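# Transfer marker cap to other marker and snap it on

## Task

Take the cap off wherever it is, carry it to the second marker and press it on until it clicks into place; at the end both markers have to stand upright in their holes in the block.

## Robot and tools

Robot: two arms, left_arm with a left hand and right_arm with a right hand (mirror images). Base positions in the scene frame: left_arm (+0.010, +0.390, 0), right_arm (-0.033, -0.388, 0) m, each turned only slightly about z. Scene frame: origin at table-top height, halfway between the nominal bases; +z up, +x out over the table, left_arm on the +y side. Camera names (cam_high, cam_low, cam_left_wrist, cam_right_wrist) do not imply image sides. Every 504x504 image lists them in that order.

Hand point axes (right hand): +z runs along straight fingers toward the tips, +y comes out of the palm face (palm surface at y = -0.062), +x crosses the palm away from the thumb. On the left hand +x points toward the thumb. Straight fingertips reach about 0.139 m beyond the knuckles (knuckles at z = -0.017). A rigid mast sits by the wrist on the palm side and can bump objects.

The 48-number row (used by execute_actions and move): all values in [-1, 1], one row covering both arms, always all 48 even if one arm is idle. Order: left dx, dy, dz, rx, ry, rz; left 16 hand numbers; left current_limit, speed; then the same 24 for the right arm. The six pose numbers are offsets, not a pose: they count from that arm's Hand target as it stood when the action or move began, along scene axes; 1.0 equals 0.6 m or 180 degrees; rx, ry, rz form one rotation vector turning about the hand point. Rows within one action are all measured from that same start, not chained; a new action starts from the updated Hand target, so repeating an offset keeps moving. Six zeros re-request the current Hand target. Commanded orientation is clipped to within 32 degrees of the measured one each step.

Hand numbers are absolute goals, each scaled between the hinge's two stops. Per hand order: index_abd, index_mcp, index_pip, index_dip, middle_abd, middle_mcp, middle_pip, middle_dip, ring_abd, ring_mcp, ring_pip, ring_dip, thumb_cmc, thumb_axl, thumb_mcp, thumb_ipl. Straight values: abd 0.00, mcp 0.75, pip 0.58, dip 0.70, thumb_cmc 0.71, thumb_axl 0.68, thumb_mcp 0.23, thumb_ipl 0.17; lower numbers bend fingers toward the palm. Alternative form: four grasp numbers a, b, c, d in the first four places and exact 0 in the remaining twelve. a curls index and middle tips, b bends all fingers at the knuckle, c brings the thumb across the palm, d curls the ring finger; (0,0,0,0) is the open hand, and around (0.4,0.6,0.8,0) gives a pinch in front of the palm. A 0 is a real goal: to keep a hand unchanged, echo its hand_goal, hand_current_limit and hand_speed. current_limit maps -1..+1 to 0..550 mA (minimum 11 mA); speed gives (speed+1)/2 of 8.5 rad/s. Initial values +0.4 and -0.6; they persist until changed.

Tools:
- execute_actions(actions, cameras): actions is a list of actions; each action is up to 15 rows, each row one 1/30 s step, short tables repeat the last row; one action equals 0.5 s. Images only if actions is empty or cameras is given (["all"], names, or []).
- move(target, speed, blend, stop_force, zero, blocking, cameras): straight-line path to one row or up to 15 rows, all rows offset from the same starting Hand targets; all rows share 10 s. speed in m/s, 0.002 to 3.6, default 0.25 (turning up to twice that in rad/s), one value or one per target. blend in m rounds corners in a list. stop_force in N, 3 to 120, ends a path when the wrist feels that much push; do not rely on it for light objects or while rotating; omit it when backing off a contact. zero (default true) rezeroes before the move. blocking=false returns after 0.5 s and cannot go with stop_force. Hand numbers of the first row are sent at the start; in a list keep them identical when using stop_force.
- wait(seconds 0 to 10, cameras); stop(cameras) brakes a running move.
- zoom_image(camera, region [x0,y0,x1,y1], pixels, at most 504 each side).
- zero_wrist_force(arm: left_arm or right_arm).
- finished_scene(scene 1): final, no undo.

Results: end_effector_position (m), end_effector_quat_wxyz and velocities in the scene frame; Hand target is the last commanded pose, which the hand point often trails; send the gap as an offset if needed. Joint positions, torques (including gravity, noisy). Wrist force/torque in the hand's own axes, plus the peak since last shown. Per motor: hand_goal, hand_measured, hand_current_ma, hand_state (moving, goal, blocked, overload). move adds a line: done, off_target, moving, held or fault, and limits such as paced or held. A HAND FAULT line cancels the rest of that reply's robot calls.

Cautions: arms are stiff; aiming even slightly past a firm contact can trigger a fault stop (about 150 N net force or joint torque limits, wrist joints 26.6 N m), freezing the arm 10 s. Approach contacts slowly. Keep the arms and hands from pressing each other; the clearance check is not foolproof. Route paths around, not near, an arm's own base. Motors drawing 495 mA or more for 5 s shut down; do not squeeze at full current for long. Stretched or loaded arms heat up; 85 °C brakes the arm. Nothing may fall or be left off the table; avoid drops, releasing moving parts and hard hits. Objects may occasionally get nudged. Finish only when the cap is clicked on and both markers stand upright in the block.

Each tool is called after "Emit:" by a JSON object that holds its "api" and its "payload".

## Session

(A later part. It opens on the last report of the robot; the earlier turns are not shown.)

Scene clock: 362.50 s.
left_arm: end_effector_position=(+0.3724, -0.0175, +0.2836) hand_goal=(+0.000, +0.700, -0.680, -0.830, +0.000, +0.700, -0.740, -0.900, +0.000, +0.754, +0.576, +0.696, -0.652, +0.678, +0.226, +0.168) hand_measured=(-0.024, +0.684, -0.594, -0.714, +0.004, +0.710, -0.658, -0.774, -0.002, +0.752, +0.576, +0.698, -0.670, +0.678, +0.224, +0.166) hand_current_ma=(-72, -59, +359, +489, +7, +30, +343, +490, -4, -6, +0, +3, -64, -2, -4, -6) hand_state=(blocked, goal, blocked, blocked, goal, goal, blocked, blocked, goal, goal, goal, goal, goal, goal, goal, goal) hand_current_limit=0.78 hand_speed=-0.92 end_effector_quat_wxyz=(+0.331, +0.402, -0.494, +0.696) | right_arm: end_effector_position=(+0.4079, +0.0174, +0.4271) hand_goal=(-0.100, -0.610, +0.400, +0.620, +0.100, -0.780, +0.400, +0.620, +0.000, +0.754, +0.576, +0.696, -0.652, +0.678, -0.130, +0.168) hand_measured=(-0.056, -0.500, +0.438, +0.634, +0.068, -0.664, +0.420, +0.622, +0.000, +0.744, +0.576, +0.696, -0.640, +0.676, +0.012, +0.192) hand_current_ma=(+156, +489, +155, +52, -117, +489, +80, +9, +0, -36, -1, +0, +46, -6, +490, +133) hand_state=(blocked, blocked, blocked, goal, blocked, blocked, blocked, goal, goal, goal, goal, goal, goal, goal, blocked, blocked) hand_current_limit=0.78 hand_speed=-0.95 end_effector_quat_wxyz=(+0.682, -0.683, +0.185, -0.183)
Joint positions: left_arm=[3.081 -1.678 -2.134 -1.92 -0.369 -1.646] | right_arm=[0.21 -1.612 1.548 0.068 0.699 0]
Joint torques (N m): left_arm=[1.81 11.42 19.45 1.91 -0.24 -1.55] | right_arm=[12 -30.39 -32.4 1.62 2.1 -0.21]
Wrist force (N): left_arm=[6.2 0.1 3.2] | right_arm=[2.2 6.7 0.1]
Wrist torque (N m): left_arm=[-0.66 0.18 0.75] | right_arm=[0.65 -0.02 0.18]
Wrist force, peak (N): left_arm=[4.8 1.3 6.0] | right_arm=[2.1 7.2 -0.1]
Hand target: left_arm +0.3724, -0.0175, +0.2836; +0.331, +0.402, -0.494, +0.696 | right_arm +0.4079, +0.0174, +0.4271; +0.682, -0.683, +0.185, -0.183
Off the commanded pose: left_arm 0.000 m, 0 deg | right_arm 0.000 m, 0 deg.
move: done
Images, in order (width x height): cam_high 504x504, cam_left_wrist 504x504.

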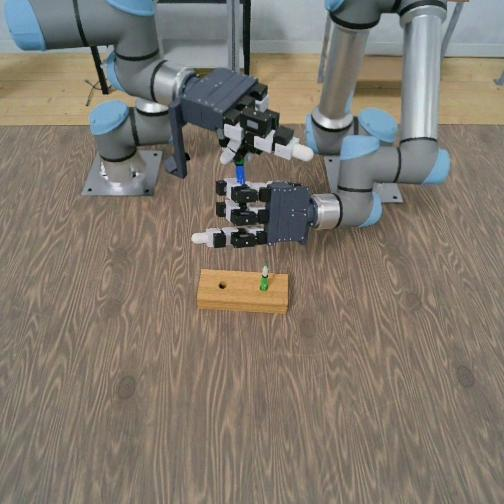

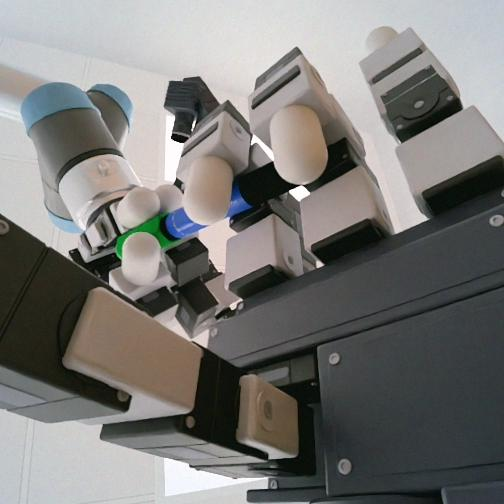

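Emit:
{"api": "execute_actions", "payload": {"actions": [[[0,0,0,0,0,0,0,0.70,-0.68,-0.83,0,0.70,-0.74,-0.90,0,0.754,0.576,0.696,-0.653,0.678,0.225,0.168,0.78,-0.92,0,0,0,0,0,0,-0.05,-0.34,0.4,0.62,0.05,-0.40,0.4,0.62,0,0.754,0.576,0.696,-0.653,0.678,0.16,0.168,0.78,-0.85]]], "cameras": []}}

Emit:
{"api": "move", "payload": {"target": [0,0,0,0,0,0,0,0.70,-0.68,-0.83,0,0.70,-0.74,-0.90,0,0.754,0.576,0.696,-0.653,0.678,0.225,0.168,0.78,-0.92,-0.0533,0.0093,0.1083,0,0,0,-0.05,-0.34,0.4,0.62,0.05,-0.40,0.4,0.62,0,0.754,0.576,0.696,-0.653,0.678,0.16,0.168,0.5,-0.85], "speed": 0.12, "cameras": ["cam_left_wrist","cam_high"]}}

Emit:
{"api": "zoom_image", "payload": {"camera": "cam_high", "region": [180, 110, 320, 270]}}

Scene clock: 372.80 s.
left_arm: end_effector_position=(+0.3724, -0.0175, +0.2836) hand_goal=(+0.000, +0.700, -0.680, -0.830, +0.000, +0.700, -0.740, -0.900, +0.000, +0.754, +0.576, +0.696, -0.652, +0.678, +0.226, +0.168) hand_measured=(-0.022, +0.684, -0.606, -0.714, +0.004, +0.702, -0.658, -0.776, -0.002, +0.752, +0.576, +0.698, -0.670, +0.678, +0.224, +0.166) hand_current_ma=(-66, -59, +306, +490, +7, +4, +343, +489, -4, -6, +0, +3, -64, -2, -4, -6) hand_state=(blocked, goal, blocked, blocked, goal, goal, blocked, blocked, goal, goal, goal, goal, goal, goal, goal, goal) hand_current_limit=0.78 hand_speed=-0.92 end_effector_quat_wxyz=(+0.331, +0.402, -0.494, +0.696) | right_arm: end_effector_position=(+0.4079, +0.0174, +0.4271) hand_goal=(-0.050, -0.340, +0.400, +0.620, +0.050, -0.400, +0.400, +0.620, +0.000, +0.754, +0.576, +0.696, -0.652, +0.678, +0.160, +0.168) hand_measured=(-0.052, -0.348, +0.402, +0.622, +0.038, -0.564, +0.372, +0.608, +0.000, +0.744, +0.576, +0.696, -0.648, +0.676, +0.158, +0.170) hand_current_ma=(-4, -28, +9, +9, -38, -489, -115, -44, +0, -36, -1, +0, +10, -7, -8, +9) hand_state=(goal, goal, goal, goal, goal, blocked, blocked, goal, goal, goal, goal, goal, goal, goal, goal, goal) hand_current_limit=0.78 hand_speed=-0.85 end_effector_quat_wxyz=(+0.682, -0.683, +0.185, -0.183)
Joint positions: left_arm=[3.081 -1.678 -2.134 -1.92 -0.369 -1.646] | right_arm=[0.21 -1.612 1.547 0.068 0.699 0]
Joint torques (N m): left_arm=[1.54 12.19 18.81 1.37 -0.47 -1.24] | right_arm=[10.92 -27.4 -31.6 1.21 2.29 -1.29]
Wrist force (N): left_arm=[1.4 -1.2 0.9] | right_arm=[0.7 2.8 -3.5]
Wrist torque (N m): left_arm=[-0.50 0.21 0.38] | right_arm=[0.38 0.13 0.18]
Wrist force, peak (N): left_arm=[6.5 -0.1 3.5] | right_arm=[2.4 7.5 0.2]
Hand target: left_arm +0.3724, -0.0175, +0.2836; +0.331, +0.402, -0.494, +0.696 | right_arm +0.4079, +0.0174, +0.4271; +0.682, -0.683, +0.185, -0.183
Off the commanded pose: left_arm 0.000 m, 0 deg | right_arm 0.000 m, 0 deg.
No camera images: "cameras" was empty.

Scene clock: 373.97 s.
left_arm: end_effector_position=(+0.3724, -0.0175, +0.2836) hand_goal=(+0.000, +0.700, -0.680, -0.830, +0.000, +0.700, -0.740, -0.900, +0.000, +0.754, +0.576, +0.696, -0.652, +0.678, +0.226, +0.168) hand_measured=(-0.016, +0.686, -0.608, -0.714, +0.006, +0.698, -0.658, -0.780, -0.002, +0.752, +0.576, +0.698, -0.670, +0.678, +0.224, +0.166) hand_current_ma=(-49, -51, +293, +490, +16, -6, +343, +490, -4, -6, +0, +3, -64, -2, -4, -6) hand_state=(goal, goal, blocked, blocked, goal, goal, blocked, blocked, goal, goal, goal, goal, goal, goal, goal, goal) hand_current_limit=0.78 hand_speed=-0.92 end_effector_quat_wxyz=(+0.331, +0.402, -0.494, +0.696) | right_arm: end_effector_position=(+0.3759, +0.0230, +0.4921) hand_goal=(-0.050, -0.340, +0.400, +0.620, +0.050, -0.400, +0.400, +0.620, +0.000, +0.754, +0.576, +0.696, -0.652, +0.678, +0.160, +0.168) hand_measured=(-0.052, -0.348, +0.402, +0.622, +0.046, -0.402, +0.400, +0.618, +0.000, +0.744, +0.576, +0.696, -0.650, +0.676, +0.158, +0.170) hand_current_ma=(-4, -28, +9, +9, -10, -4, -3, -5, +0, -36, -1, +0, +9, -7, -8, +8) hand_state=(goal, goal, goal, goal, goal, goal, goal, goal, goal, goal, goal, goal, goal, goal, goal, goal) hand_current_limit=0.50 hand_speed=-0.85 end_effector_quat_wxyz=(+0.682, -0.683, +0.185, -0.183)
Joint positions: left_arm=[3.081 -1.678 -2.134 -1.92 -0.369 -1.646] | right_arm=[0.242 -1.65 1.416 0.238 0.73 0.001]
Joint torques (N m): left_arm=[1.92 10.84 20.18 1.4 -0.39 -1.34] | right_arm=[11.21 -20.73 -29.75 1.5 2.57 -1.63]
Wrist force (N): left_arm=[2.3 -1.0 3.4] | right_arm=[-0.4 3.3 -1.5]
Wrist torque (N m): left_arm=[-0.67 0.06 0.47] | right_arm=[0.45 0.17 0.25]
Wrist force, peak (N): left_arm=[2.6 -1.0 3.4] | right_arm=[2.7 5.7 -2.8]
Hand target: left_arm +0.3724, -0.0175, +0.2836; +0.331, +0.402, -0.494, +0.696 | right_arm +0.3759, +0.0230, +0.4921; +0.682, -0.683, +0.185, -0.183
Off the commanded pose: left_arm 0.000 m, 0 deg | right_arm 0.000 m, 0 deg.
move: done
Images, in order (width x height): cam_high 504x504, cam_left_wrist 504x504.

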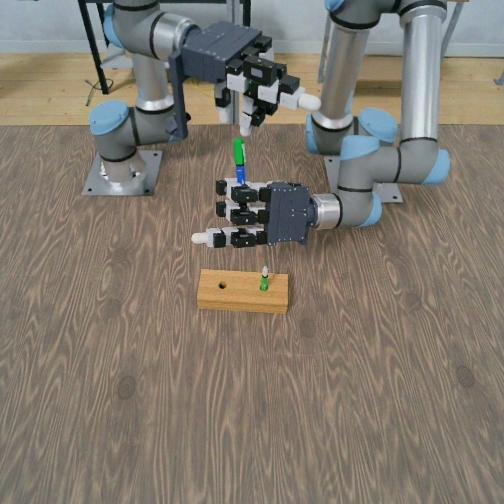

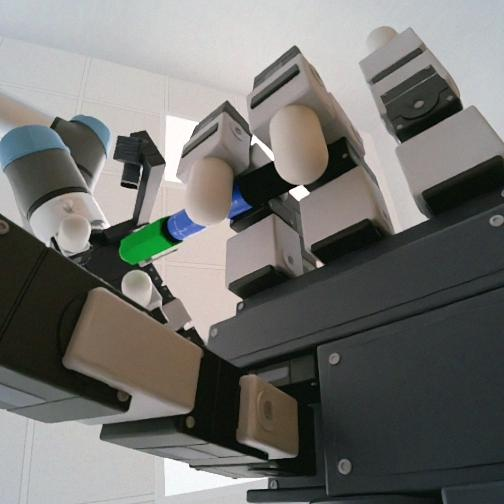

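Scaled by 3.150.

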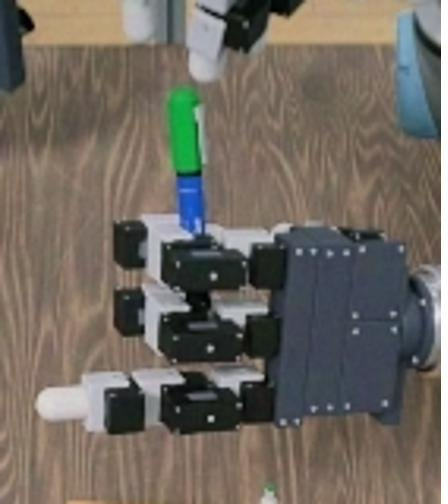

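Emit:
{"api": "move", "payload": {"target": [0,0,0,-0.0132,0.1511,0,0,0.70,-0.68,-0.83,0,0.70,-0.74,-0.90,0,0.754,0.576,0.696,-0.653,0.678,0.225,0.168,0.78,-0.92,0,0,0,0,0,0,-0.05,-0.34,0.4,0.62,0.05,-0.40,0.4,0.62,0,0.754,0.576,0.696,-0.653,0.678,0.16,0.168,0.5,-0.85], "speed": 0.15, "cameras": ["all"]}}

Emit:
{"api": "zoom_image", "payload": {"camera": "cam_high", "region": [180, 110, 320, 270]}}

Emit:
{"api": "zoom_image", "payload": {"camera": "cam_low", "region": [80, 130, 240, 290]}}

Scene clock: 377.83 s.
left_arm: end_effector_position=(+0.3724, -0.0175, +0.2836) hand_goal=(+0.000, +0.700, -0.680, -0.830, +0.000, +0.700, -0.740, -0.900, +0.000, +0.754, +0.576, +0.696, -0.652, +0.678, +0.226, +0.168) hand_measured=(-0.016, +0.690, -0.608, -0.714, +0.006, +0.700, -0.658, -0.780, -0.002, +0.752, +0.576, +0.698, -0.670, +0.678, +0.224, +0.166) hand_current_ma=(-49, -33, +293, +489, +16, +2, +343, +489, -4, -6, +0, +3, -64, -2, -4, -6) hand_state=(goal, goal, blocked, blocked, goal, goal, blocked, blocked, goal, goal, goal, goal, goal, goal, goal, goal) hand_current_limit=0.78 hand_speed=-0.92 end_effector_quat_wxyz=(+0.446, +0.547, -0.388, +0.592) | right_arm: end_effector_position=(+0.3759, +0.0230, +0.4921) hand_goal=(-0.050, -0.340, +0.400, +0.620, +0.050, -0.400, +0.400, +0.620, +0.000, +0.754, +0.576, +0.696, -0.652, +0.678, +0.160, +0.168) hand_measured=(-0.052, -0.348, +0.402, +0.622, +0.046, -0.402, +0.400, +0.618, +0.000, +0.744, +0.576, +0.696, -0.650, +0.676, +0.158, +0.170) hand_current_ma=(-4, -28, +9, +9, -10, -4, -3, -5, +0, -36, -1, +0, +9, -7, -8, +8) hand_state=(goal, goal, goal, goal, goal, goal, goal, goal, goal, goal, goal, goal, goal, goal, goal, goal) hand_current_limit=0.50 hand_speed=-0.85 end_effector_quat_wxyz=(+0.682, -0.683, +0.185, -0.183)
Joint positions: left_arm=[3.073 -1.716 -2.12 -2.193 -0.407 -1.834] | right_arm=[0.242 -1.65 1.415 0.238 0.73 0.001]
Joint torques (N m): left_arm=[-6.36 11.58 26.6 -0.76 -2.24 -1.48] | right_arm=[11.74 -7.19 -31.88 1.32 2.82 -1.49]
Wrist force (N): left_arm=[2.4 0.3 2.7] | right_arm=[0.0 2.7 -1.2]
Wrist torque (N m): left_arm=[-0.56 0.08 0.48] | right_arm=[0.35 0.12 0.26]
Wrist force, peak (N): left_arm=[2.5 -1.0 3.7] | right_arm=[-0.2 3.7 -1.0]
Hand target: left_arm +0.3724, -0.0175, +0.2836; +0.446, +0.547, -0.388, +0.592 | right_arm +0.3759, +0.0230, +0.4921; +0.682, -0.683, +0.185, -0.183
Off the commanded pose: left_arm 0.000 m, 0 deg | right_arm 0.000 m, 0 deg.
move: done

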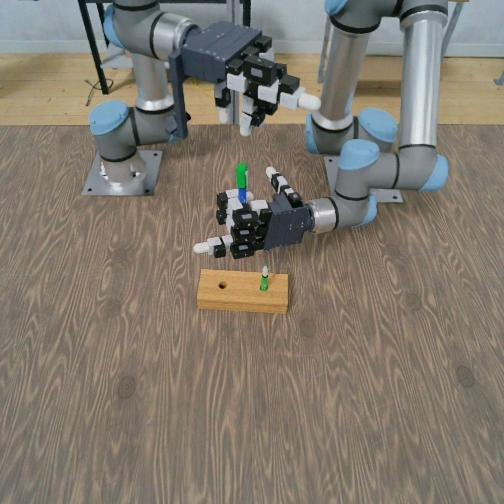

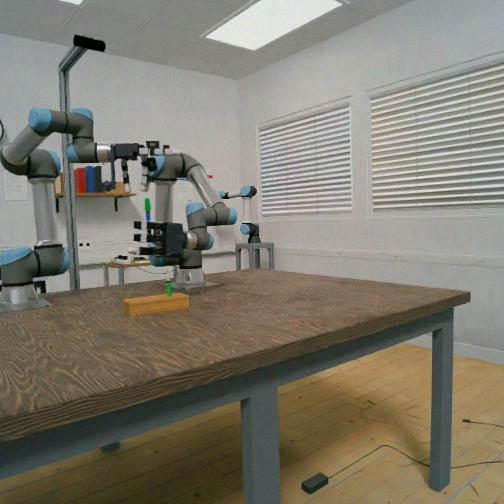

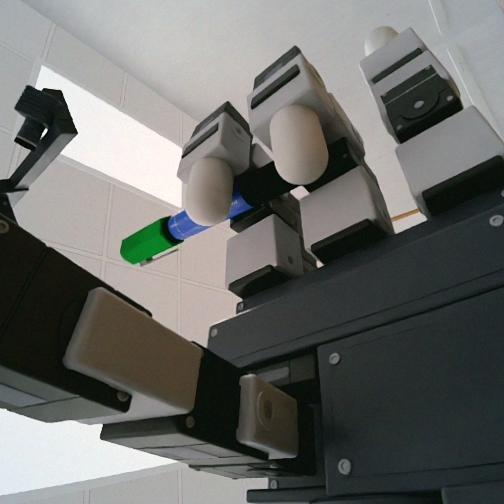

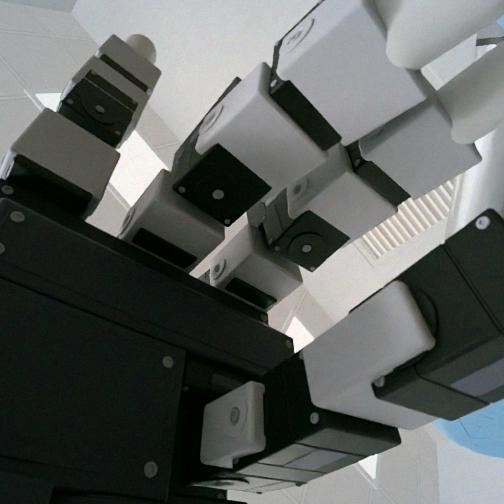

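Scaled by 3.150.

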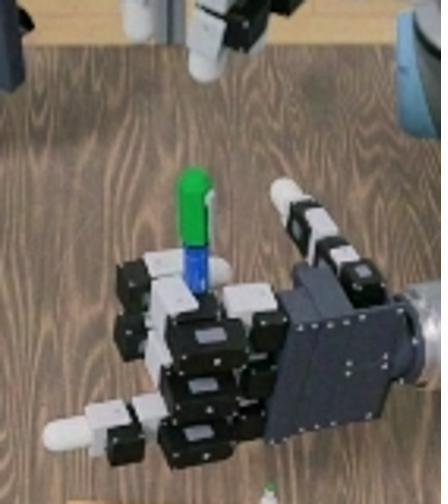

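Scaled by 3.150.

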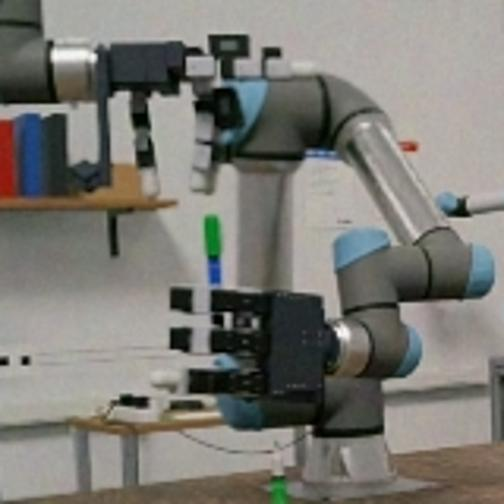

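Emit:
{"api": "zoom_image", "payload": {"camera": "cam_low", "region": [130, 190, 180, 240]}}

Emit:
{"api": "zoom_image", "payload": {"camera": "cam_high", "region": [215, 155, 275, 215]}}

Emit:
{"api": "zoom_image", "payload": {"camera": "cam_low", "region": [150, 260, 200, 310]}}

Emit:
{"api": "zoom_image", "payload": {"camera": "cam_high", "region": [235, 250, 295, 310]}}

Scaled by 10.080.

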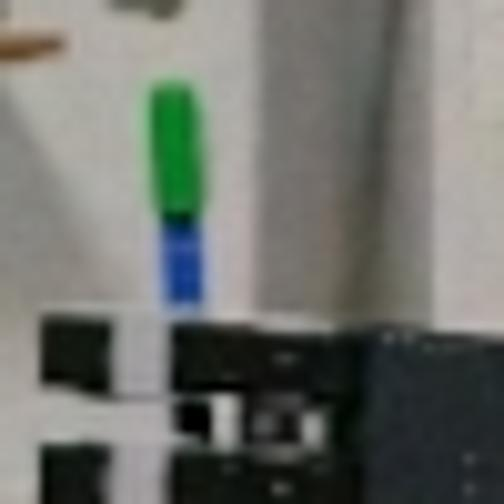

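Scaled by 8.400.

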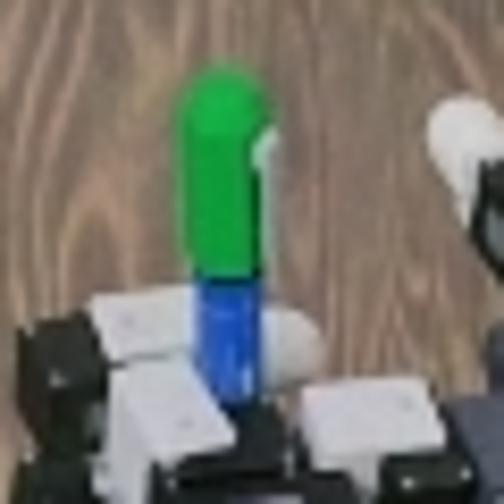

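Scaled by 10.080.

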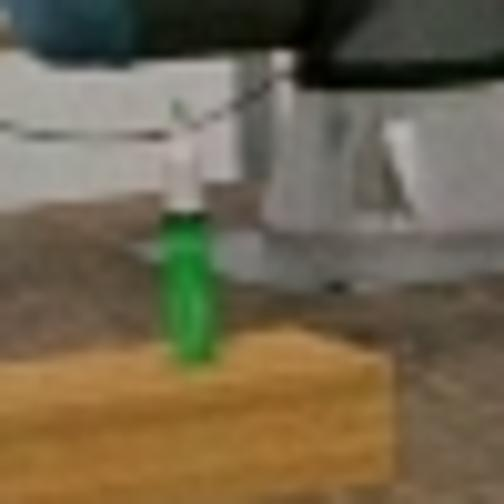

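Scaled by 8.400.

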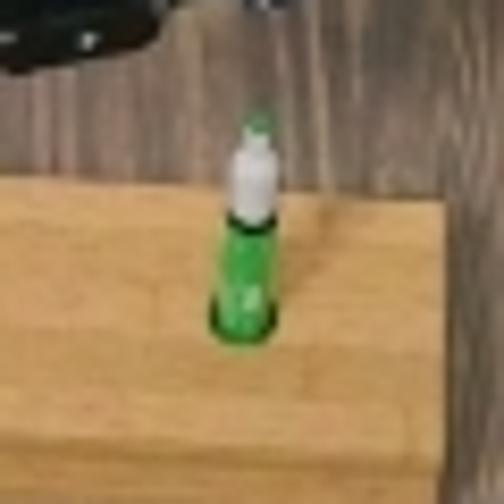

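Emit:
{"api": "move", "payload": {"target": [0,0,0,0,0,0,0,0.70,-0.68,-0.83,0,0.70,-0.74,-0.90,0,0.754,0.576,0.696,-0.653,0.678,0.225,0.168,0.78,-0.92,0.1217,0.0012,-0.0535,0,0,0,-0.1,-0.30,0.4,0.62,0.1,-0.30,0.4,0.62,0,0.754,0.576,0.696,-0.653,0.678,0.16,0.168,0.5,-0.7], "speed": 0.15, "cameras": ["cam_high","cam_low"]}}

Emit:
{"api": "zoom_image", "payload": {"camera": "cam_high", "region": [190, 100, 310, 220]}}

Emit:
{"api": "zoom_image", "payload": {"camera": "cam_low", "region": [100, 140, 200, 240]}}

Scene clock: 386.40 s.
left_arm: end_effector_position=(+0.3724, -0.0175, +0.2836) hand_goal=(+0.000, +0.700, -0.680, -0.830, +0.000, +0.700, -0.740, -0.900, +0.000, +0.754, +0.576, +0.696, -0.652, +0.678, +0.226, +0.168) hand_measured=(-0.016, +0.690, -0.608, -0.714, +0.006, +0.700, -0.658, -0.780, -0.002, +0.752, +0.576, +0.698, -0.670, +0.678, +0.224, +0.166) hand_current_ma=(-49, -33, +293, +490, +16, +2, +343, +490, -4, -6, +0, +3, -64, -2, -4, -6) hand_state=(goal, goal, blocked, blocked, goal, goal, blocked, blocked, goal, goal, goal, goal, goal, goal, goal, goal) hand_current_limit=0.78 hand_speed=-0.92 end_effector_quat_wxyz=(+0.446, +0.547, -0.388, +0.592) | right_arm: end_effector_position=(+0.4488, +0.0237, +0.4601) hand_goal=(-0.100, -0.300, +0.400, +0.620, +0.100, -0.300, +0.400, +0.620, +0.000, +0.754, +0.576, +0.696, -0.652, +0.678, +0.160, +0.168) hand_measured=(-0.094, -0.304, +0.402, +0.622, +0.094, -0.312, +0.400, +0.618, +0.000, +0.744, +0.576, +0.696, -0.650, +0.676, +0.158, +0.170) hand_current_ma=(+21, -13, +8, +8, -21, -50, -3, -5, +0, -36, -1, +0, +7, -7, -7, +8) hand_state=(goal, goal, goal, goal, goal, goal, goal, goal, goal, goal, goal, goal, goal, goal, goal, goal) hand_current_limit=0.50 hand_speed=-0.70 end_effector_quat_wxyz=(+0.682, -0.683, +0.185, -0.183)
Joint positions: left_arm=[3.073 -1.716 -2.12 -2.194 -0.407 -1.834] | right_arm=[0.208 -1.506 1.356 0.154 0.697 0]
Joint torques (N m): left_arm=[-5.8 11.88 26.99 -1.03 -2.23 0.38] | right_arm=[-9.55 -13.93 -30.9 -4.22 -2.9 0.96]
Wrist force (N): left_arm=[2.6 0.1 2.4] | right_arm=[0.0 3.4 -1.5]
Wrist torque (N m): left_arm=[-0.57 0.04 0.52] | right_arm=[0.44 0.10 0.32]
Wrist force, peak (N): left_arm=[2.7 0.2 2.5] | right_arm=[0.0 3.7 -1.5]
Hand target: left_arm +0.3724, -0.0175, +0.2836; +0.446, +0.547, -0.388, +0.592 | right_arm +0.4489, +0.0237, +0.4600; +0.682, -0.683, +0.185, -0.183
Off the commanded pose: left_arm 0.000 m, 0 deg | right_arm 0.000 m, 0 deg.
move: done
Images, in order (width x height): cam_high 504x504, cam_low 504x504.

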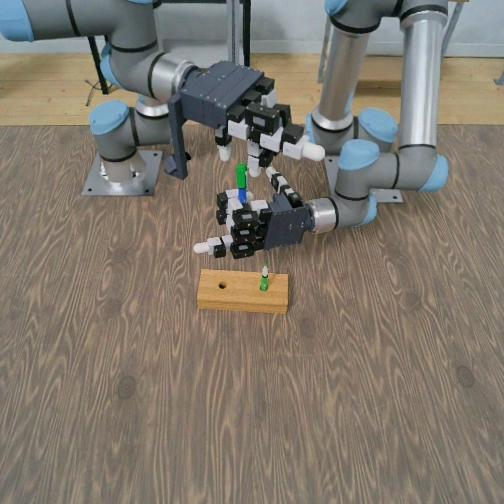

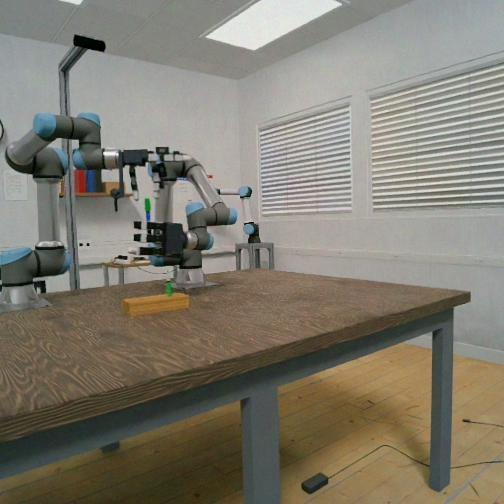

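Scaled by 4.200.

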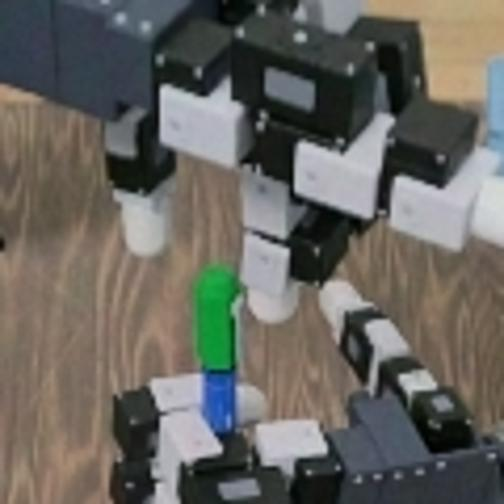

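Scaled by 5.040.

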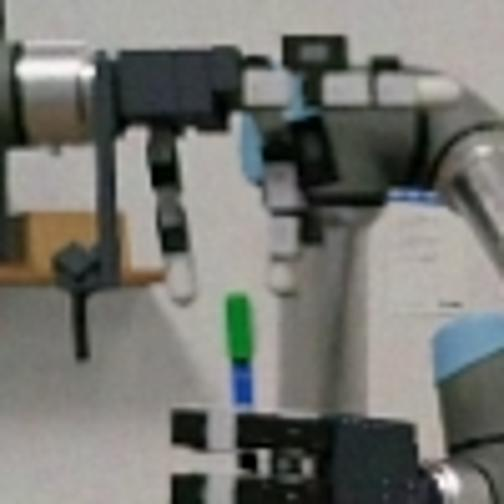

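Emit:
{"api": "wait", "payload": {"seconds": 0, "cameras": ["cam_right_wrist", "cam_left_wrist"]}}

Scene clock: 392.77 s.
left_arm: end_effector_position=(+0.3724, -0.0175, +0.2836) hand_goal=(+0.000, +0.700, -0.680, -0.830, +0.000, +0.700, -0.740, -0.900, +0.000, +0.754, +0.576, +0.696, -0.652, +0.678, +0.226, +0.168) hand_measured=(-0.016, +0.690, -0.608, -0.714, +0.006, +0.700, -0.658, -0.780, -0.002, +0.752, +0.576, +0.698, -0.670, +0.678, +0.224, +0.166) hand_current_ma=(-49, -33, +293, +490, +16, +2, +343, +490, -4, -6, +0, +3, -64, -2, -4, -6) hand_state=(goal, goal, blocked, blocked, goal, goal, blocked, blocked, goal, goal, goal, goal, goal, goal, goal, goal) hand_current_limit=0.78 hand_speed=-0.92 end_effector_quat_wxyz=(+0.446, +0.547, -0.388, +0.592) | right_arm: end_effector_position=(+0.4489, +0.0237, +0.4600) hand_goal=(-0.100, -0.300, +0.400, +0.620, +0.100, -0.300, +0.400, +0.620, +0.000, +0.754, +0.576, +0.696, -0.652, +0.678, +0.160, +0.168) hand_measured=(-0.094, -0.304, +0.402, +0.622, +0.094, -0.312, +0.400, +0.618, +0.000, +0.744, +0.576, +0.696, -0.650, +0.676, +0.158, +0.170) hand_current_ma=(+21, -13, +8, +8, -21, -50, -3, -5, +0, -36, -1, +0, +7, -7, -7, +8) hand_state=(goal, goal, goal, goal, goal, goal, goal, goal, goal, goal, goal, goal, goal, goal, goal, goal) hand_current_limit=0.50 hand_speed=-0.70 end_effector_quat_wxyz=(+0.682, -0.683, +0.185, -0.183)
Joint positions: left_arm=[3.073 -1.716 -2.12 -2.194 -0.407 -1.834] | right_arm=[0.208 -1.506 1.356 0.154 0.697 0]
Joint torques (N m): left_arm=[-5.58 13.56 26.53 -1.13 -1.8 0.73] | right_arm=[-9.66 -13.43 -31.2 -4.11 -3.06 0.97]
Wrist force (N): left_arm=[2.4 0.3 2.5] | right_arm=[-0.2 3.3 -1.2]
Wrist torque (N m): left_arm=[-0.54 0.07 0.49] | right_arm=[0.41 0.11 0.30]
Wrist force, peak (N): left_arm=[2.6 0.2 2.6] | right_arm=[-0.3 3.5 -1.2]
Hand target: left_arm +0.3724, -0.0175, +0.2836; +0.446, +0.547, -0.388, +0.592 | right_arm +0.4489, +0.0237, +0.4600; +0.682, -0.683, +0.185, -0.183
Off the commanded pose: left_arm 0.000 m, 0 deg | right_arm 0.000 m, 0 deg.
Images, in order (width x height): cam_left_wrist 504x504, cam_right_wrist 504x504.

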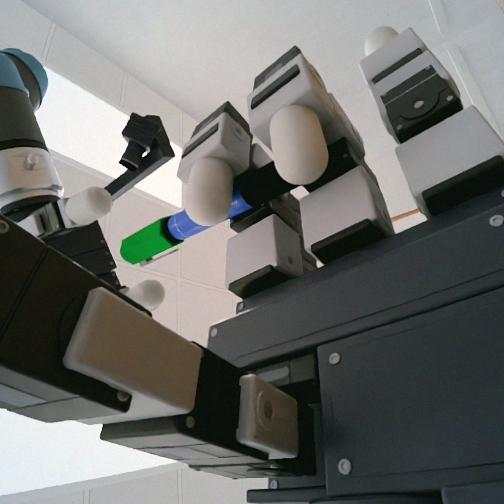

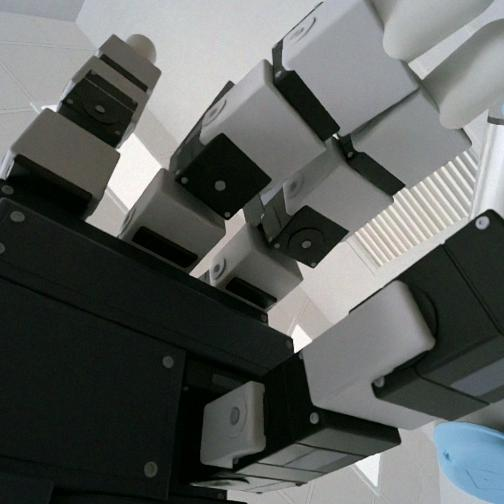

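Emit:
{"api": "move", "payload": {"target": [0,0,0,0,0,0,0,0.70,-0.68,-0.83,0,0.70,-0.74,-0.90,0,0.754,0.576,0.696,-0.653,0.678,0.225,0.168,0.78,-0.92,0.0087,-0.005,-0.1058,0,0,0,-0.1,-0.30,0.4,0.62,0.1,-0.30,0.4,0.62,0,0.754,0.576,0.696,-0.653,0.678,0.16,0.168,0.5,-0.9], "speed": 0.08, "cameras": ["cam_high","cam_low","cam_left_wrist"]}}

Emit:
{"api": "zoom_image", "payload": {"camera": "cam_high", "region": [190, 100, 310, 220]}}

Emit:
{"api": "zoom_image", "payload": {"camera": "cam_low", "region": [100, 140, 200, 240]}}

Emit:
{"api": "zoom_image", "payload": {"camera": "cam_left_wrist", "region": [50, 120, 290, 320]}}

Scene clock: 395.80 s.
left_arm: end_effector_position=(+0.3724, -0.0175, +0.2836) hand_goal=(+0.000, +0.700, -0.680, -0.830, +0.000, +0.700, -0.740, -0.900, +0.000, +0.754, +0.576, +0.696, -0.652, +0.678, +0.226, +0.168) hand_measured=(-0.016, +0.690, -0.608, -0.714, +0.006, +0.700, -0.658, -0.780, -0.002, +0.752, +0.576, +0.698, -0.670, +0.678, +0.224, +0.166) hand_current_ma=(-49, -33, +293, +490, +16, +2, +343, +490, -4, -6, +0, +3, -64, -2, -4, -6) hand_state=(goal, goal, blocked, blocked, goal, goal, blocked, blocked, goal, goal, goal, goal, goal, goal, goal, goal) hand_current_limit=0.78 hand_speed=-0.92 end_effector_quat_wxyz=(+0.446, +0.547, -0.388, +0.592) | right_arm: end_effector_position=(+0.4541, +0.0207, +0.3966) hand_goal=(-0.100, -0.300, +0.400, +0.620, +0.100, -0.300, +0.400, +0.620, +0.000, +0.754, +0.576, +0.696, -0.652, +0.678, +0.160, +0.168) hand_measured=(-0.094, -0.304, +0.402, +0.622, +0.094, -0.312, +0.400, +0.618, +0.000, +0.744, +0.576, +0.696, -0.650, +0.676, +0.158, +0.170) hand_current_ma=(+21, -13, +8, +8, -21, -49, -3, -5, +0, -36, -1, +0, +7, -7, -7, +8) hand_state=(goal, goal, goal, goal, goal, goal, goal, goal, goal, goal, goal, goal, goal, goal, goal, goal) hand_current_limit=0.50 hand_speed=-0.90 end_effector_quat_wxyz=(+0.682, -0.683, +0.185, -0.183)
Joint positions: left_arm=[3.073 -1.716 -2.12 -2.194 -0.407 -1.834] | right_arm=[0.199 -1.508 1.521 -0.009 0.688 0]
Joint torques (N m): left_arm=[-5.04 14.93 26.65 -1.13 -1.6 0.54] | right_arm=[-11.14 -12.6 -11.77 -4.15 -3.01 1.48]
Wrist force (N): left_arm=[2.6 0.2 2.5] | right_arm=[-0.1 3.9 -1.1]
Wrist torque (N m): left_arm=[-0.55 0.04 0.51] | right_arm=[0.45 0.11 0.20]
Wrist force, peak (N): left_arm=[2.5 0.4 2.8] | right_arm=[-0.1 4.3 -1.3]
Hand target: left_arm +0.3724, -0.0175, +0.2836; +0.446, +0.547, -0.388, +0.592 | right_arm +0.4541, +0.0207, +0.3965; +0.682, -0.683, +0.185, -0.183
Off the commanded pose: left_arm 0.000 m, 0 deg | right_arm 0.000 m, 0 deg.
move: done
Images, in order (width x height): cam_high 504x504, cam_low 504x504, cam_left_wrist 504x504.

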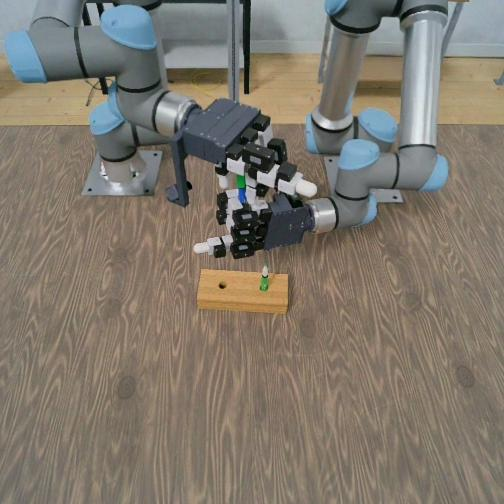

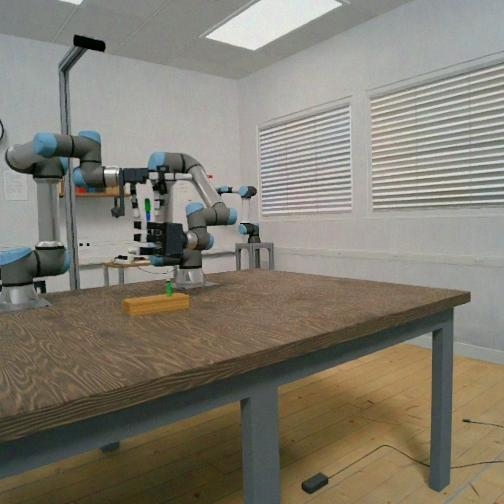

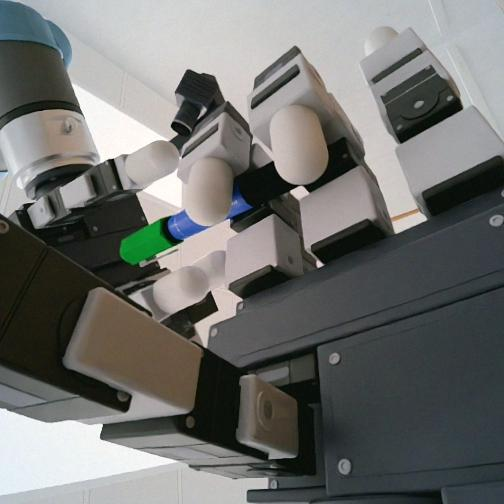

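Scaled by 4.200.

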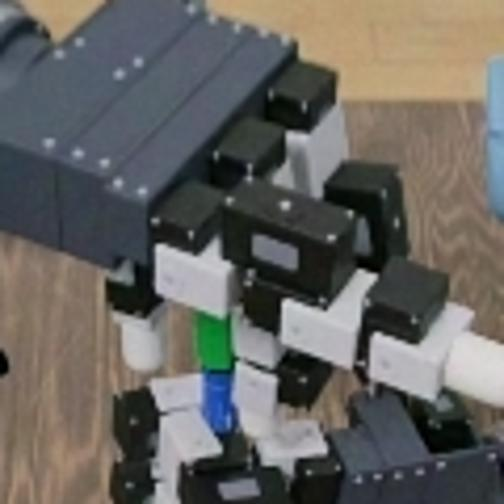

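Scaled by 5.040.

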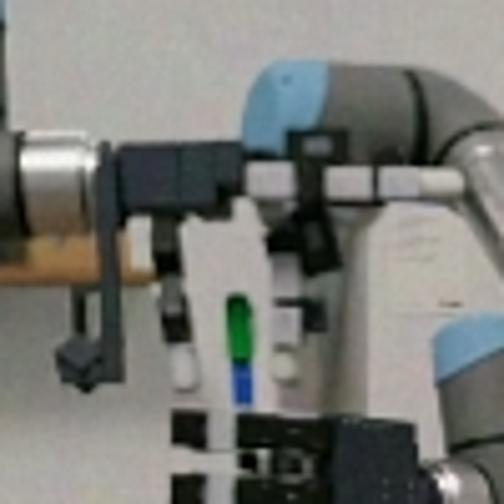

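Scaled by 2.100.

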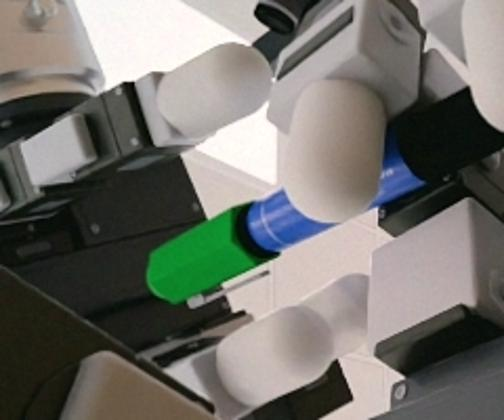

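Emit:
{"api": "execute_actions", "payload": {"actions": [[[0,0,0,0,0,0,0,0.70,-0.68,-0.83,0,0.70,-0.74,-0.90,0,0.754,0.576,0.696,-0.653,0.678,0.225,0.168,0.78,-0.92,0,0,0,0,0,0,-0.1,-0.42,0.4,0.62,0.1,-0.42,0.4,0.62,0,0.754,0.576,0.696,-0.653,0.678,0.06,0.168,0.4,-0.9]]], "cameras": ["cam_left_wrist"]}}

Emit:
{"api": "zoom_image", "payload": {"camera": "cam_left_wrist", "region": [50, 120, 290, 320]}}

Scene clock: 398.97 s.
left_arm: end_effector_position=(+0.3724, -0.0175, +0.2836) hand_goal=(+0.000, +0.700, -0.680, -0.830, +0.000, +0.700, -0.740, -0.900, +0.000, +0.754, +0.576, +0.696, -0.652, +0.678, +0.226, +0.168) hand_measured=(-0.016, +0.690, -0.608, -0.714, +0.008, +0.700, -0.658, -0.780, -0.002, +0.752, +0.576, +0.698, -0.670, +0.678, +0.224, +0.166) hand_current_ma=(-49, -33, +293, +489, +18, +2, +343, +489, -4, -5, +0, +3, -64, -2, -4, -6) hand_state=(goal, goal, blocked, blocked, goal, goal, blocked, blocked, goal, goal, goal, goal, goal, goal, goal, goal) hand_current_limit=0.78 hand_speed=-0.92 end_effector_quat_wxyz=(+0.446, +0.547, -0.388, +0.592) | right_arm: end_effector_position=(+0.4542, +0.0207, +0.3965) hand_goal=(-0.100, -0.420, +0.400, +0.620, +0.100, -0.420, +0.400, +0.620, +0.000, +0.754, +0.576, +0.696, -0.652, +0.678, +0.060, +0.168) hand_measured=(-0.094, -0.404, +0.404, +0.622, +0.092, -0.404, +0.402, +0.618, +0.000, +0.744, +0.576, +0.696, -0.650, +0.676, +0.064, +0.170) hand_current_ma=(+21, +65, +11, +8, -22, +65, +6, -4, +0, -36, -1, +0, +7, -7, +21, +8) hand_state=(goal, goal, goal, goal, goal, goal, goal, goal, goal, goal, goal, goal, goal, goal, goal, goal) hand_current_limit=0.40 hand_speed=-0.90 end_effector_quat_wxyz=(+0.682, -0.683, +0.185, -0.183)
Joint positions: left_arm=[3.073 -1.716 -2.12 -2.194 -0.407 -1.834] | right_arm=[0.199 -1.508 1.521 -0.009 0.687 0]
Joint torques (N m): left_arm=[-4.54 17.04 26.95 -0.82 -1.24 0.52] | right_arm=[-9.68 -14.31 -10.95 -3.61 -2.94 1.36]
Wrist force (N): left_arm=[2.6 1.1 3.4] | right_arm=[0.1 3.6 -0.2]
Wrist torque (N m): left_arm=[-0.61 -0.02 0.57] | right_arm=[0.47 0.09 0.21]
Wrist force, peak (N): left_arm=[2.6 1.1 3.4] | right_arm=[-0.1 4.2 -1.4]
Hand target: left_arm +0.3724, -0.0175, +0.2836; +0.446, +0.547, -0.388, +0.592 | right_arm +0.4541, +0.0207, +0.3965; +0.682, -0.683, +0.185, -0.183
Off the commanded pose: left_arm 0.000 m, 0 deg | right_arm 0.000 m, 0 deg.
Images, in order (width x height): cam_left_wrist 504x504.

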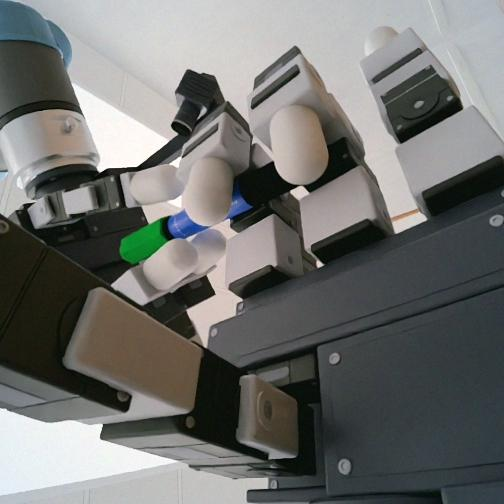

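Scaled by 2.100.

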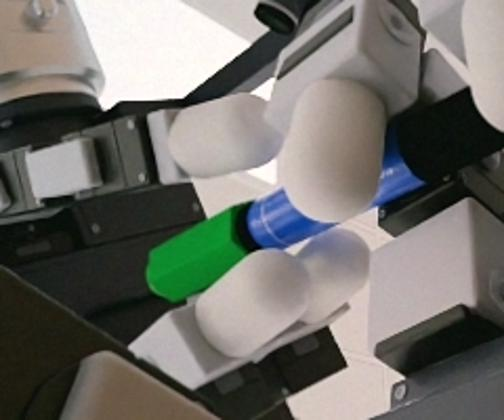

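Emit:
{"api": "execute_actions", "payload": {"actions": [[[0,0,0,0,0,0,0,0.70,-0.68,-0.83,0,0.70,-0.74,-0.90,0,0.754,0.576,0.696,-0.653,0.678,0.225,0.168,0.78,-0.92,0,0,0,0,0,0,-0.1,-0.48,0.4,0.62,0.1,-0.48,0.4,0.62,0,0.754,0.576,0.696,-0.653,0.678,0.02,0.168,0.4,-0.92]]], "cameras": ["cam_left_wrist"]}}

Emit:
{"api": "zoom_image", "payload": {"camera": "cam_left_wrist", "region": [50, 120, 290, 320]}}

Scene clock: 400.07 s.
left_arm: end_effector_position=(+0.3724, -0.0175, +0.2836) hand_goal=(+0.000, +0.700, -0.680, -0.830, +0.000, +0.700, -0.740, -0.900, +0.000, +0.754, +0.576, +0.696, -0.652, +0.678, +0.226, +0.168) hand_measured=(-0.016, +0.690, -0.608, -0.714, +0.010, +0.702, -0.658, -0.780, -0.002, +0.752, +0.576, +0.698, -0.670, +0.678, +0.224, +0.166) hand_current_ma=(-49, -37, +293, +490, +26, +5, +343, +490, -4, -5, +0, +3, -64, -2, -4, -6) hand_state=(goal, goal, blocked, blocked, goal, goal, blocked, blocked, goal, goal, goal, goal, goal, goal, goal, goal) hand_current_limit=0.78 hand_speed=-0.92 end_effector_quat_wxyz=(+0.446, +0.547, -0.388, +0.592) | right_arm: end_effector_position=(+0.4542, +0.0207, +0.3965) hand_goal=(-0.100, -0.480, +0.400, +0.620, +0.100, -0.480, +0.400, +0.620, +0.000, +0.754, +0.576, +0.696, -0.652, +0.678, +0.020, +0.168) hand_measured=(-0.092, -0.418, +0.414, +0.622, +0.092, -0.420, +0.414, +0.622, +0.000, +0.744, +0.576, +0.696, -0.650, +0.676, +0.026, +0.170) hand_current_ma=(+22, +285, +52, +8, -22, +279, +49, +5, +0, -36, -1, +0, +7, -7, +24, +8) hand_state=(goal, blocked, goal, goal, goal, blocked, goal, goal, goal, goal, goal, goal, goal, goal, goal, goal) hand_current_limit=0.40 hand_speed=-0.92 end_effector_quat_wxyz=(+0.682, -0.683, +0.185, -0.183)
Joint positions: left_arm=[3.073 -1.716 -2.12 -2.194 -0.407 -1.834] | right_arm=[0.199 -1.508 1.521 -0.009 0.687 0]
Joint torques (N m): left_arm=[-3.45 17.57 26.55 -1.09 -1.06 0.51] | right_arm=[-9.85 -16.33 -10.67 -2.36 -3.15 1.19]
Wrist force (N): left_arm=[1.8 3.1 4.9] | right_arm=[0.1 3.0 2.2]
Wrist torque (N m): left_arm=[-0.67 -0.17 0.64] | right_arm=[0.49 0.08 0.23]
Wrist force, peak (N): left_arm=[1.7 3.1 4.9] | right_arm=[0.0 4.2 0.0]
Hand target: left_arm +0.3724, -0.0175, +0.2836; +0.446, +0.547, -0.388, +0.592 | right_arm +0.4541, +0.0207, +0.3965; +0.682, -0.683, +0.185, -0.183
Off the commanded pose: left_arm 0.000 m, 0 deg | right_arm 0.000 m, 0 deg.
Images, in order (width x height): cam_left_wrist 504x504.

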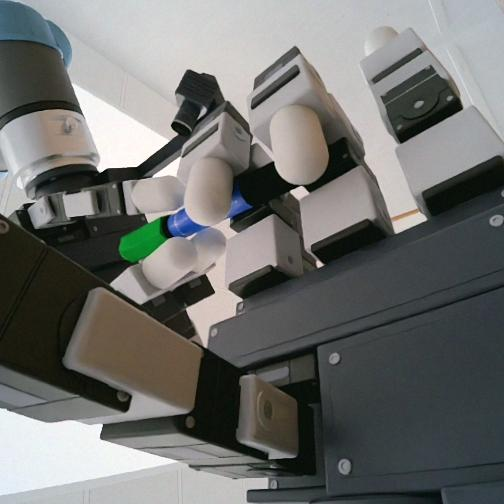

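Scaled by 2.100.

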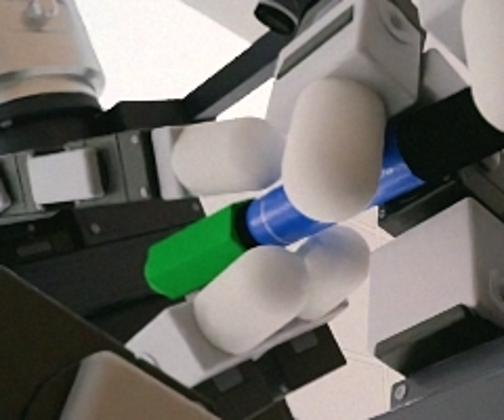

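Emit:
{"api": "execute_actions", "payload": {"actions": [[[0,0,0,0,0,0,0,0.70,-0.68,-0.83,0,0.70,-0.74,-0.90,0,0.754,0.576,0.696,-0.653,0.678,0.225,0.168,0.78,-0.92,0,0,0,0,0,0,-0.1,-0.50,0.4,0.62,0.1,-0.50,0.4,0.62,0,0.754,0.576,0.696,-0.653,0.678,-0.07,0.168,0.5,-0.92]],[[0,0,0,0,0,0,0,0.70,-0.68,-0.83,0,0.70,-0.74,-0.90,0,0.754,0.576,0.696,-0.653,0.678,0.225,0.168,0.78,-0.92,0,0,0,0,0,0,-0.1,-0.56,0.38,0.60,0.1,-0.56,0.38,0.60,0,0.754,0.576,0.696,-0.653,0.678,-0.15,0.15,0.78,-0.92]]], "cameras": ["cam_left_wrist"]}}

Emit:
{"api": "zoom_image", "payload": {"camera": "cam_left_wrist", "region": [50, 120, 290, 320]}}

Scene clock: 402.70 s.
left_arm: end_effector_position=(+0.3724, -0.0175, +0.2836) hand_goal=(+0.000, +0.700, -0.680, -0.830, +0.000, +0.700, -0.740, -0.900, +0.000, +0.754, +0.576, +0.696, -0.652, +0.678, +0.226, +0.168) hand_measured=(-0.018, +0.688, -0.608, -0.714, +0.010, +0.702, -0.658, -0.780, -0.002, +0.752, +0.576, +0.698, -0.670, +0.678, +0.224, +0.166) hand_current_ma=(-50, -38, +293, +490, +28, +5, +343, +490, -4, -5, +0, +3, -64, -2, -4, -6) hand_state=(goal, goal, blocked, blocked, goal, goal, blocked, blocked, goal, goal, goal, goal, goal, goal, goal, goal) hand_current_limit=0.78 hand_speed=-0.92 end_effector_quat_wxyz=(+0.446, +0.547, -0.388, +0.592) | right_arm: end_effector_position=(+0.4542, +0.0207, +0.3965) hand_goal=(-0.100, -0.560, +0.380, +0.600, +0.100, -0.560, +0.380, +0.600, +0.000, +0.754, +0.576, +0.696, -0.652, +0.678, -0.150, +0.150) hand_measured=(-0.092, -0.424, +0.420, +0.618, +0.092, -0.426, +0.418, +0.618, +0.000, +0.744, +0.576, +0.696, -0.650, +0.676, +0.008, +0.180) hand_current_ma=(+23, +490, +162, +68, -22, +490, +159, +68, +0, -36, -1, +0, +7, -7, +489, +165) hand_state=(goal, blocked, blocked, goal, goal, blocked, blocked, goal, goal, goal, goal, goal, goal, goal, blocked, blocked) hand_current_limit=0.78 hand_speed=-0.92 end_effector_quat_wxyz=(+0.682, -0.683, +0.185, -0.183)
Joint positions: left_arm=[3.073 -1.716 -2.12 -2.194 -0.407 -1.834] | right_arm=[0.199 -1.508 1.521 -0.009 0.687 0]
Joint torques (N m): left_arm=[-1.37 18.83 26.39 -1.05 -0.83 0.66] | right_arm=[-10.28 -21.35 -10.25 0.8 -2.75 0.83]
Wrist force (N): left_arm=[2.7 2.5 4.9] | right_arm=[0.0 3.8 1.9]
Wrist torque (N m): left_arm=[-0.73 -0.15 0.71] | right_arm=[0.47 0.09 0.22]
Wrist force, peak (N): left_arm=[1.6 3.3 5.3] | right_arm=[-0.2 4.5 2.1]
Hand target: left_arm +0.3724, -0.0175, +0.2836; +0.446, +0.547, -0.388, +0.592 | right_arm +0.4541, +0.0207, +0.3965; +0.682, -0.683, +0.185, -0.183
Off the commanded pose: left_arm 0.000 m, 0 deg | right_arm 0.000 m, 0 deg.
Images, in order (width x height): cam_left_wrist 504x504.

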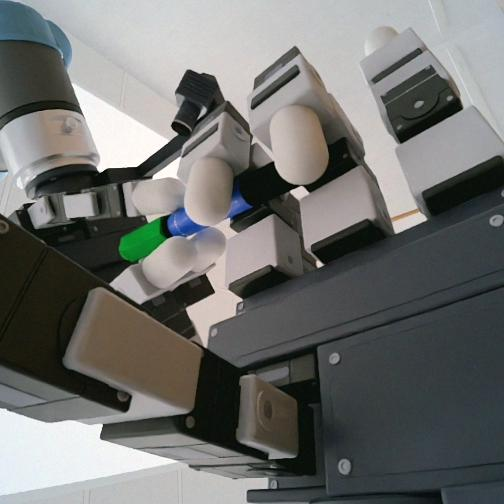

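Scaled by 2.100.

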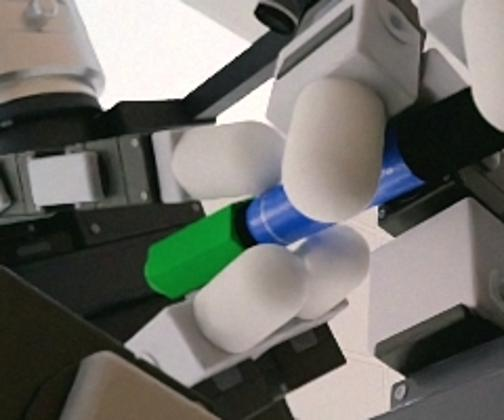

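Emit:
{"api": "move", "payload": {"target": [0,0,0,0,0,0,0,0.70,-0.68,-0.83,0,0.70,-0.74,-0.90,0,0.754,0.576,0.696,-0.653,0.678,0.225,0.168,0.78,-0.92,-0.0013,0,0.025,0,0,0,-0.1,-0.56,0.38,0.60,0.1,-0.56,0.38,0.60,0,0.754,0.576,0.696,-0.653,0.678,-0.15,0.15,0.78,-0.92], "speed": 0.02, "cameras": ["cam_left_wrist","cam_high"]}}

Emit:
{"api": "zoom_image", "payload": {"camera": "cam_left_wrist", "region": [50, 120, 290, 320]}}

Emit:
{"api": "zoom_image", "payload": {"camera": "cam_high", "region": [190, 100, 310, 220]}}

Scene clock: 404.43 s.
left_arm: end_effector_position=(+0.3725, -0.0175, +0.2836) hand_goal=(+0.000, +0.700, -0.680, -0.830, +0.000, +0.700, -0.740, -0.900, +0.000, +0.754, +0.576, +0.696, -0.652, +0.678, +0.226, +0.168) hand_measured=(-0.018, +0.688, -0.608, -0.714, +0.010, +0.702, -0.658, -0.780, -0.002, +0.752, +0.576, +0.698, -0.670, +0.678, +0.224, +0.166) hand_current_ma=(-51, -40, +293, +489, +28, +5, +343, +490, -4, -5, +0, +3, -64, -2, -4, -6) hand_state=(goal, goal, blocked, blocked, goal, goal, blocked, blocked, goal, goal, goal, goal, goal, goal, goal, goal) hand_current_limit=0.78 hand_speed=-0.92 end_effector_quat_wxyz=(+0.446, +0.547, -0.388, +0.592) | right_arm: end_effector_position=(+0.4534, +0.0207, +0.4115) hand_goal=(-0.100, -0.560, +0.380, +0.600, +0.100, -0.560, +0.380, +0.600, +0.000, +0.754, +0.576, +0.696, -0.652, +0.678, -0.150, +0.150) hand_measured=(-0.092, -0.428, +0.420, +0.618, +0.092, -0.426, +0.418, +0.618, +0.000, +0.744, +0.576, +0.696, -0.648, +0.678, +0.008, +0.180) hand_current_ma=(+23, +489, +162, +68, -25, +490, +159, +68, +0, -36, -1, +0, +14, -1, +489, +165) hand_state=(goal, blocked, blocked, goal, goal, blocked, blocked, goal, goal, goal, goal, goal, goal, goal, blocked, blocked) hand_current_limit=0.78 hand_speed=-0.92 end_effector_quat_wxyz=(+0.682, -0.683, +0.185, -0.183)
Joint positions: left_arm=[3.073 -1.716 -2.12 -2.194 -0.407 -1.834] | right_arm=[0.2 -1.51 1.485 0.029 0.688 0]
Joint torques (N m): left_arm=[2.11 19.04 23.96 -1.03 -0.54 0.53] | right_arm=[11.53 -32.14 -32.61 1.2 2.47 -0.8]
Wrist force (N): left_arm=[5.6 1.8 3.6] | right_arm=[0.0 7.9 0.0]
Wrist torque (N m): left_arm=[-0.64 0.01 0.86] | right_arm=[0.63 0.11 0.21]
Wrist force, peak (N): left_arm=[6.3 3.0 4.7] | right_arm=[0.3 8.2 1.3]
Hand target: left_arm +0.3724, -0.0175, +0.2836; +0.446, +0.547, -0.388, +0.592 | right_arm +0.4534, +0.0207, +0.4115; +0.682, -0.683, +0.185, -0.183
Off the commanded pose: left_arm 0.000 m, 0 deg | right_arm 0.000 m, 0 deg.
move: done
Images, in order (width x height): cam_high 504x504, cam_left_wrist 504x504.

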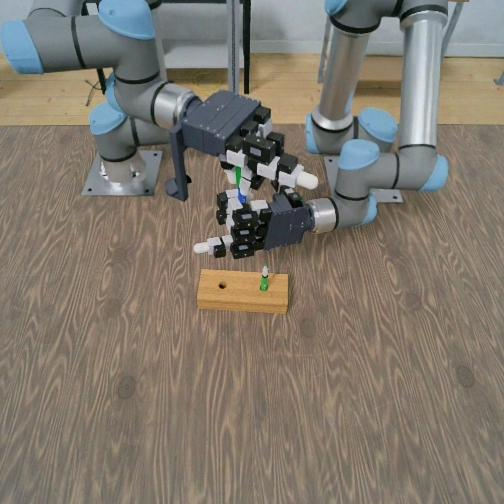

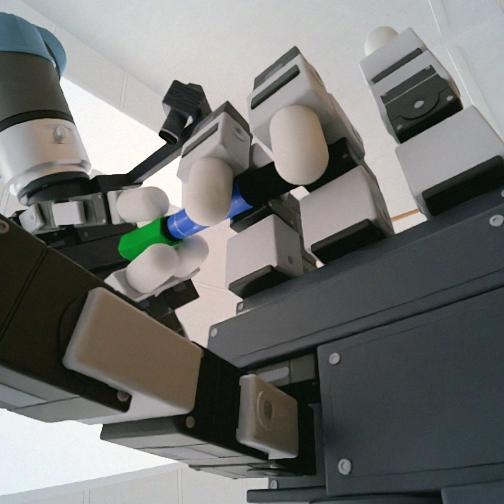

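Scaled by 2.100.

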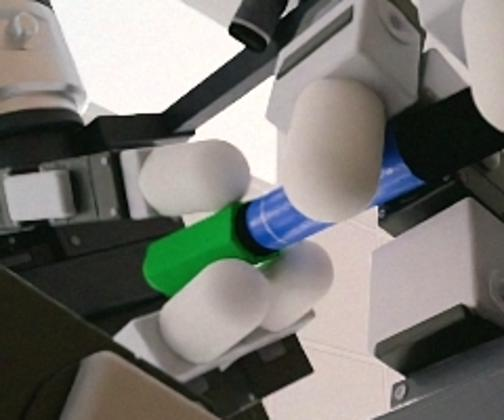

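Scaled by 4.200.

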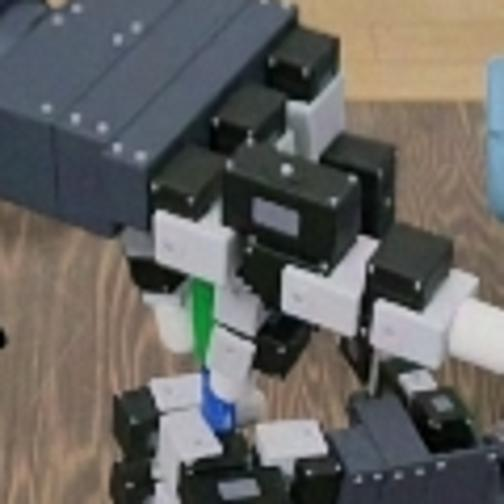

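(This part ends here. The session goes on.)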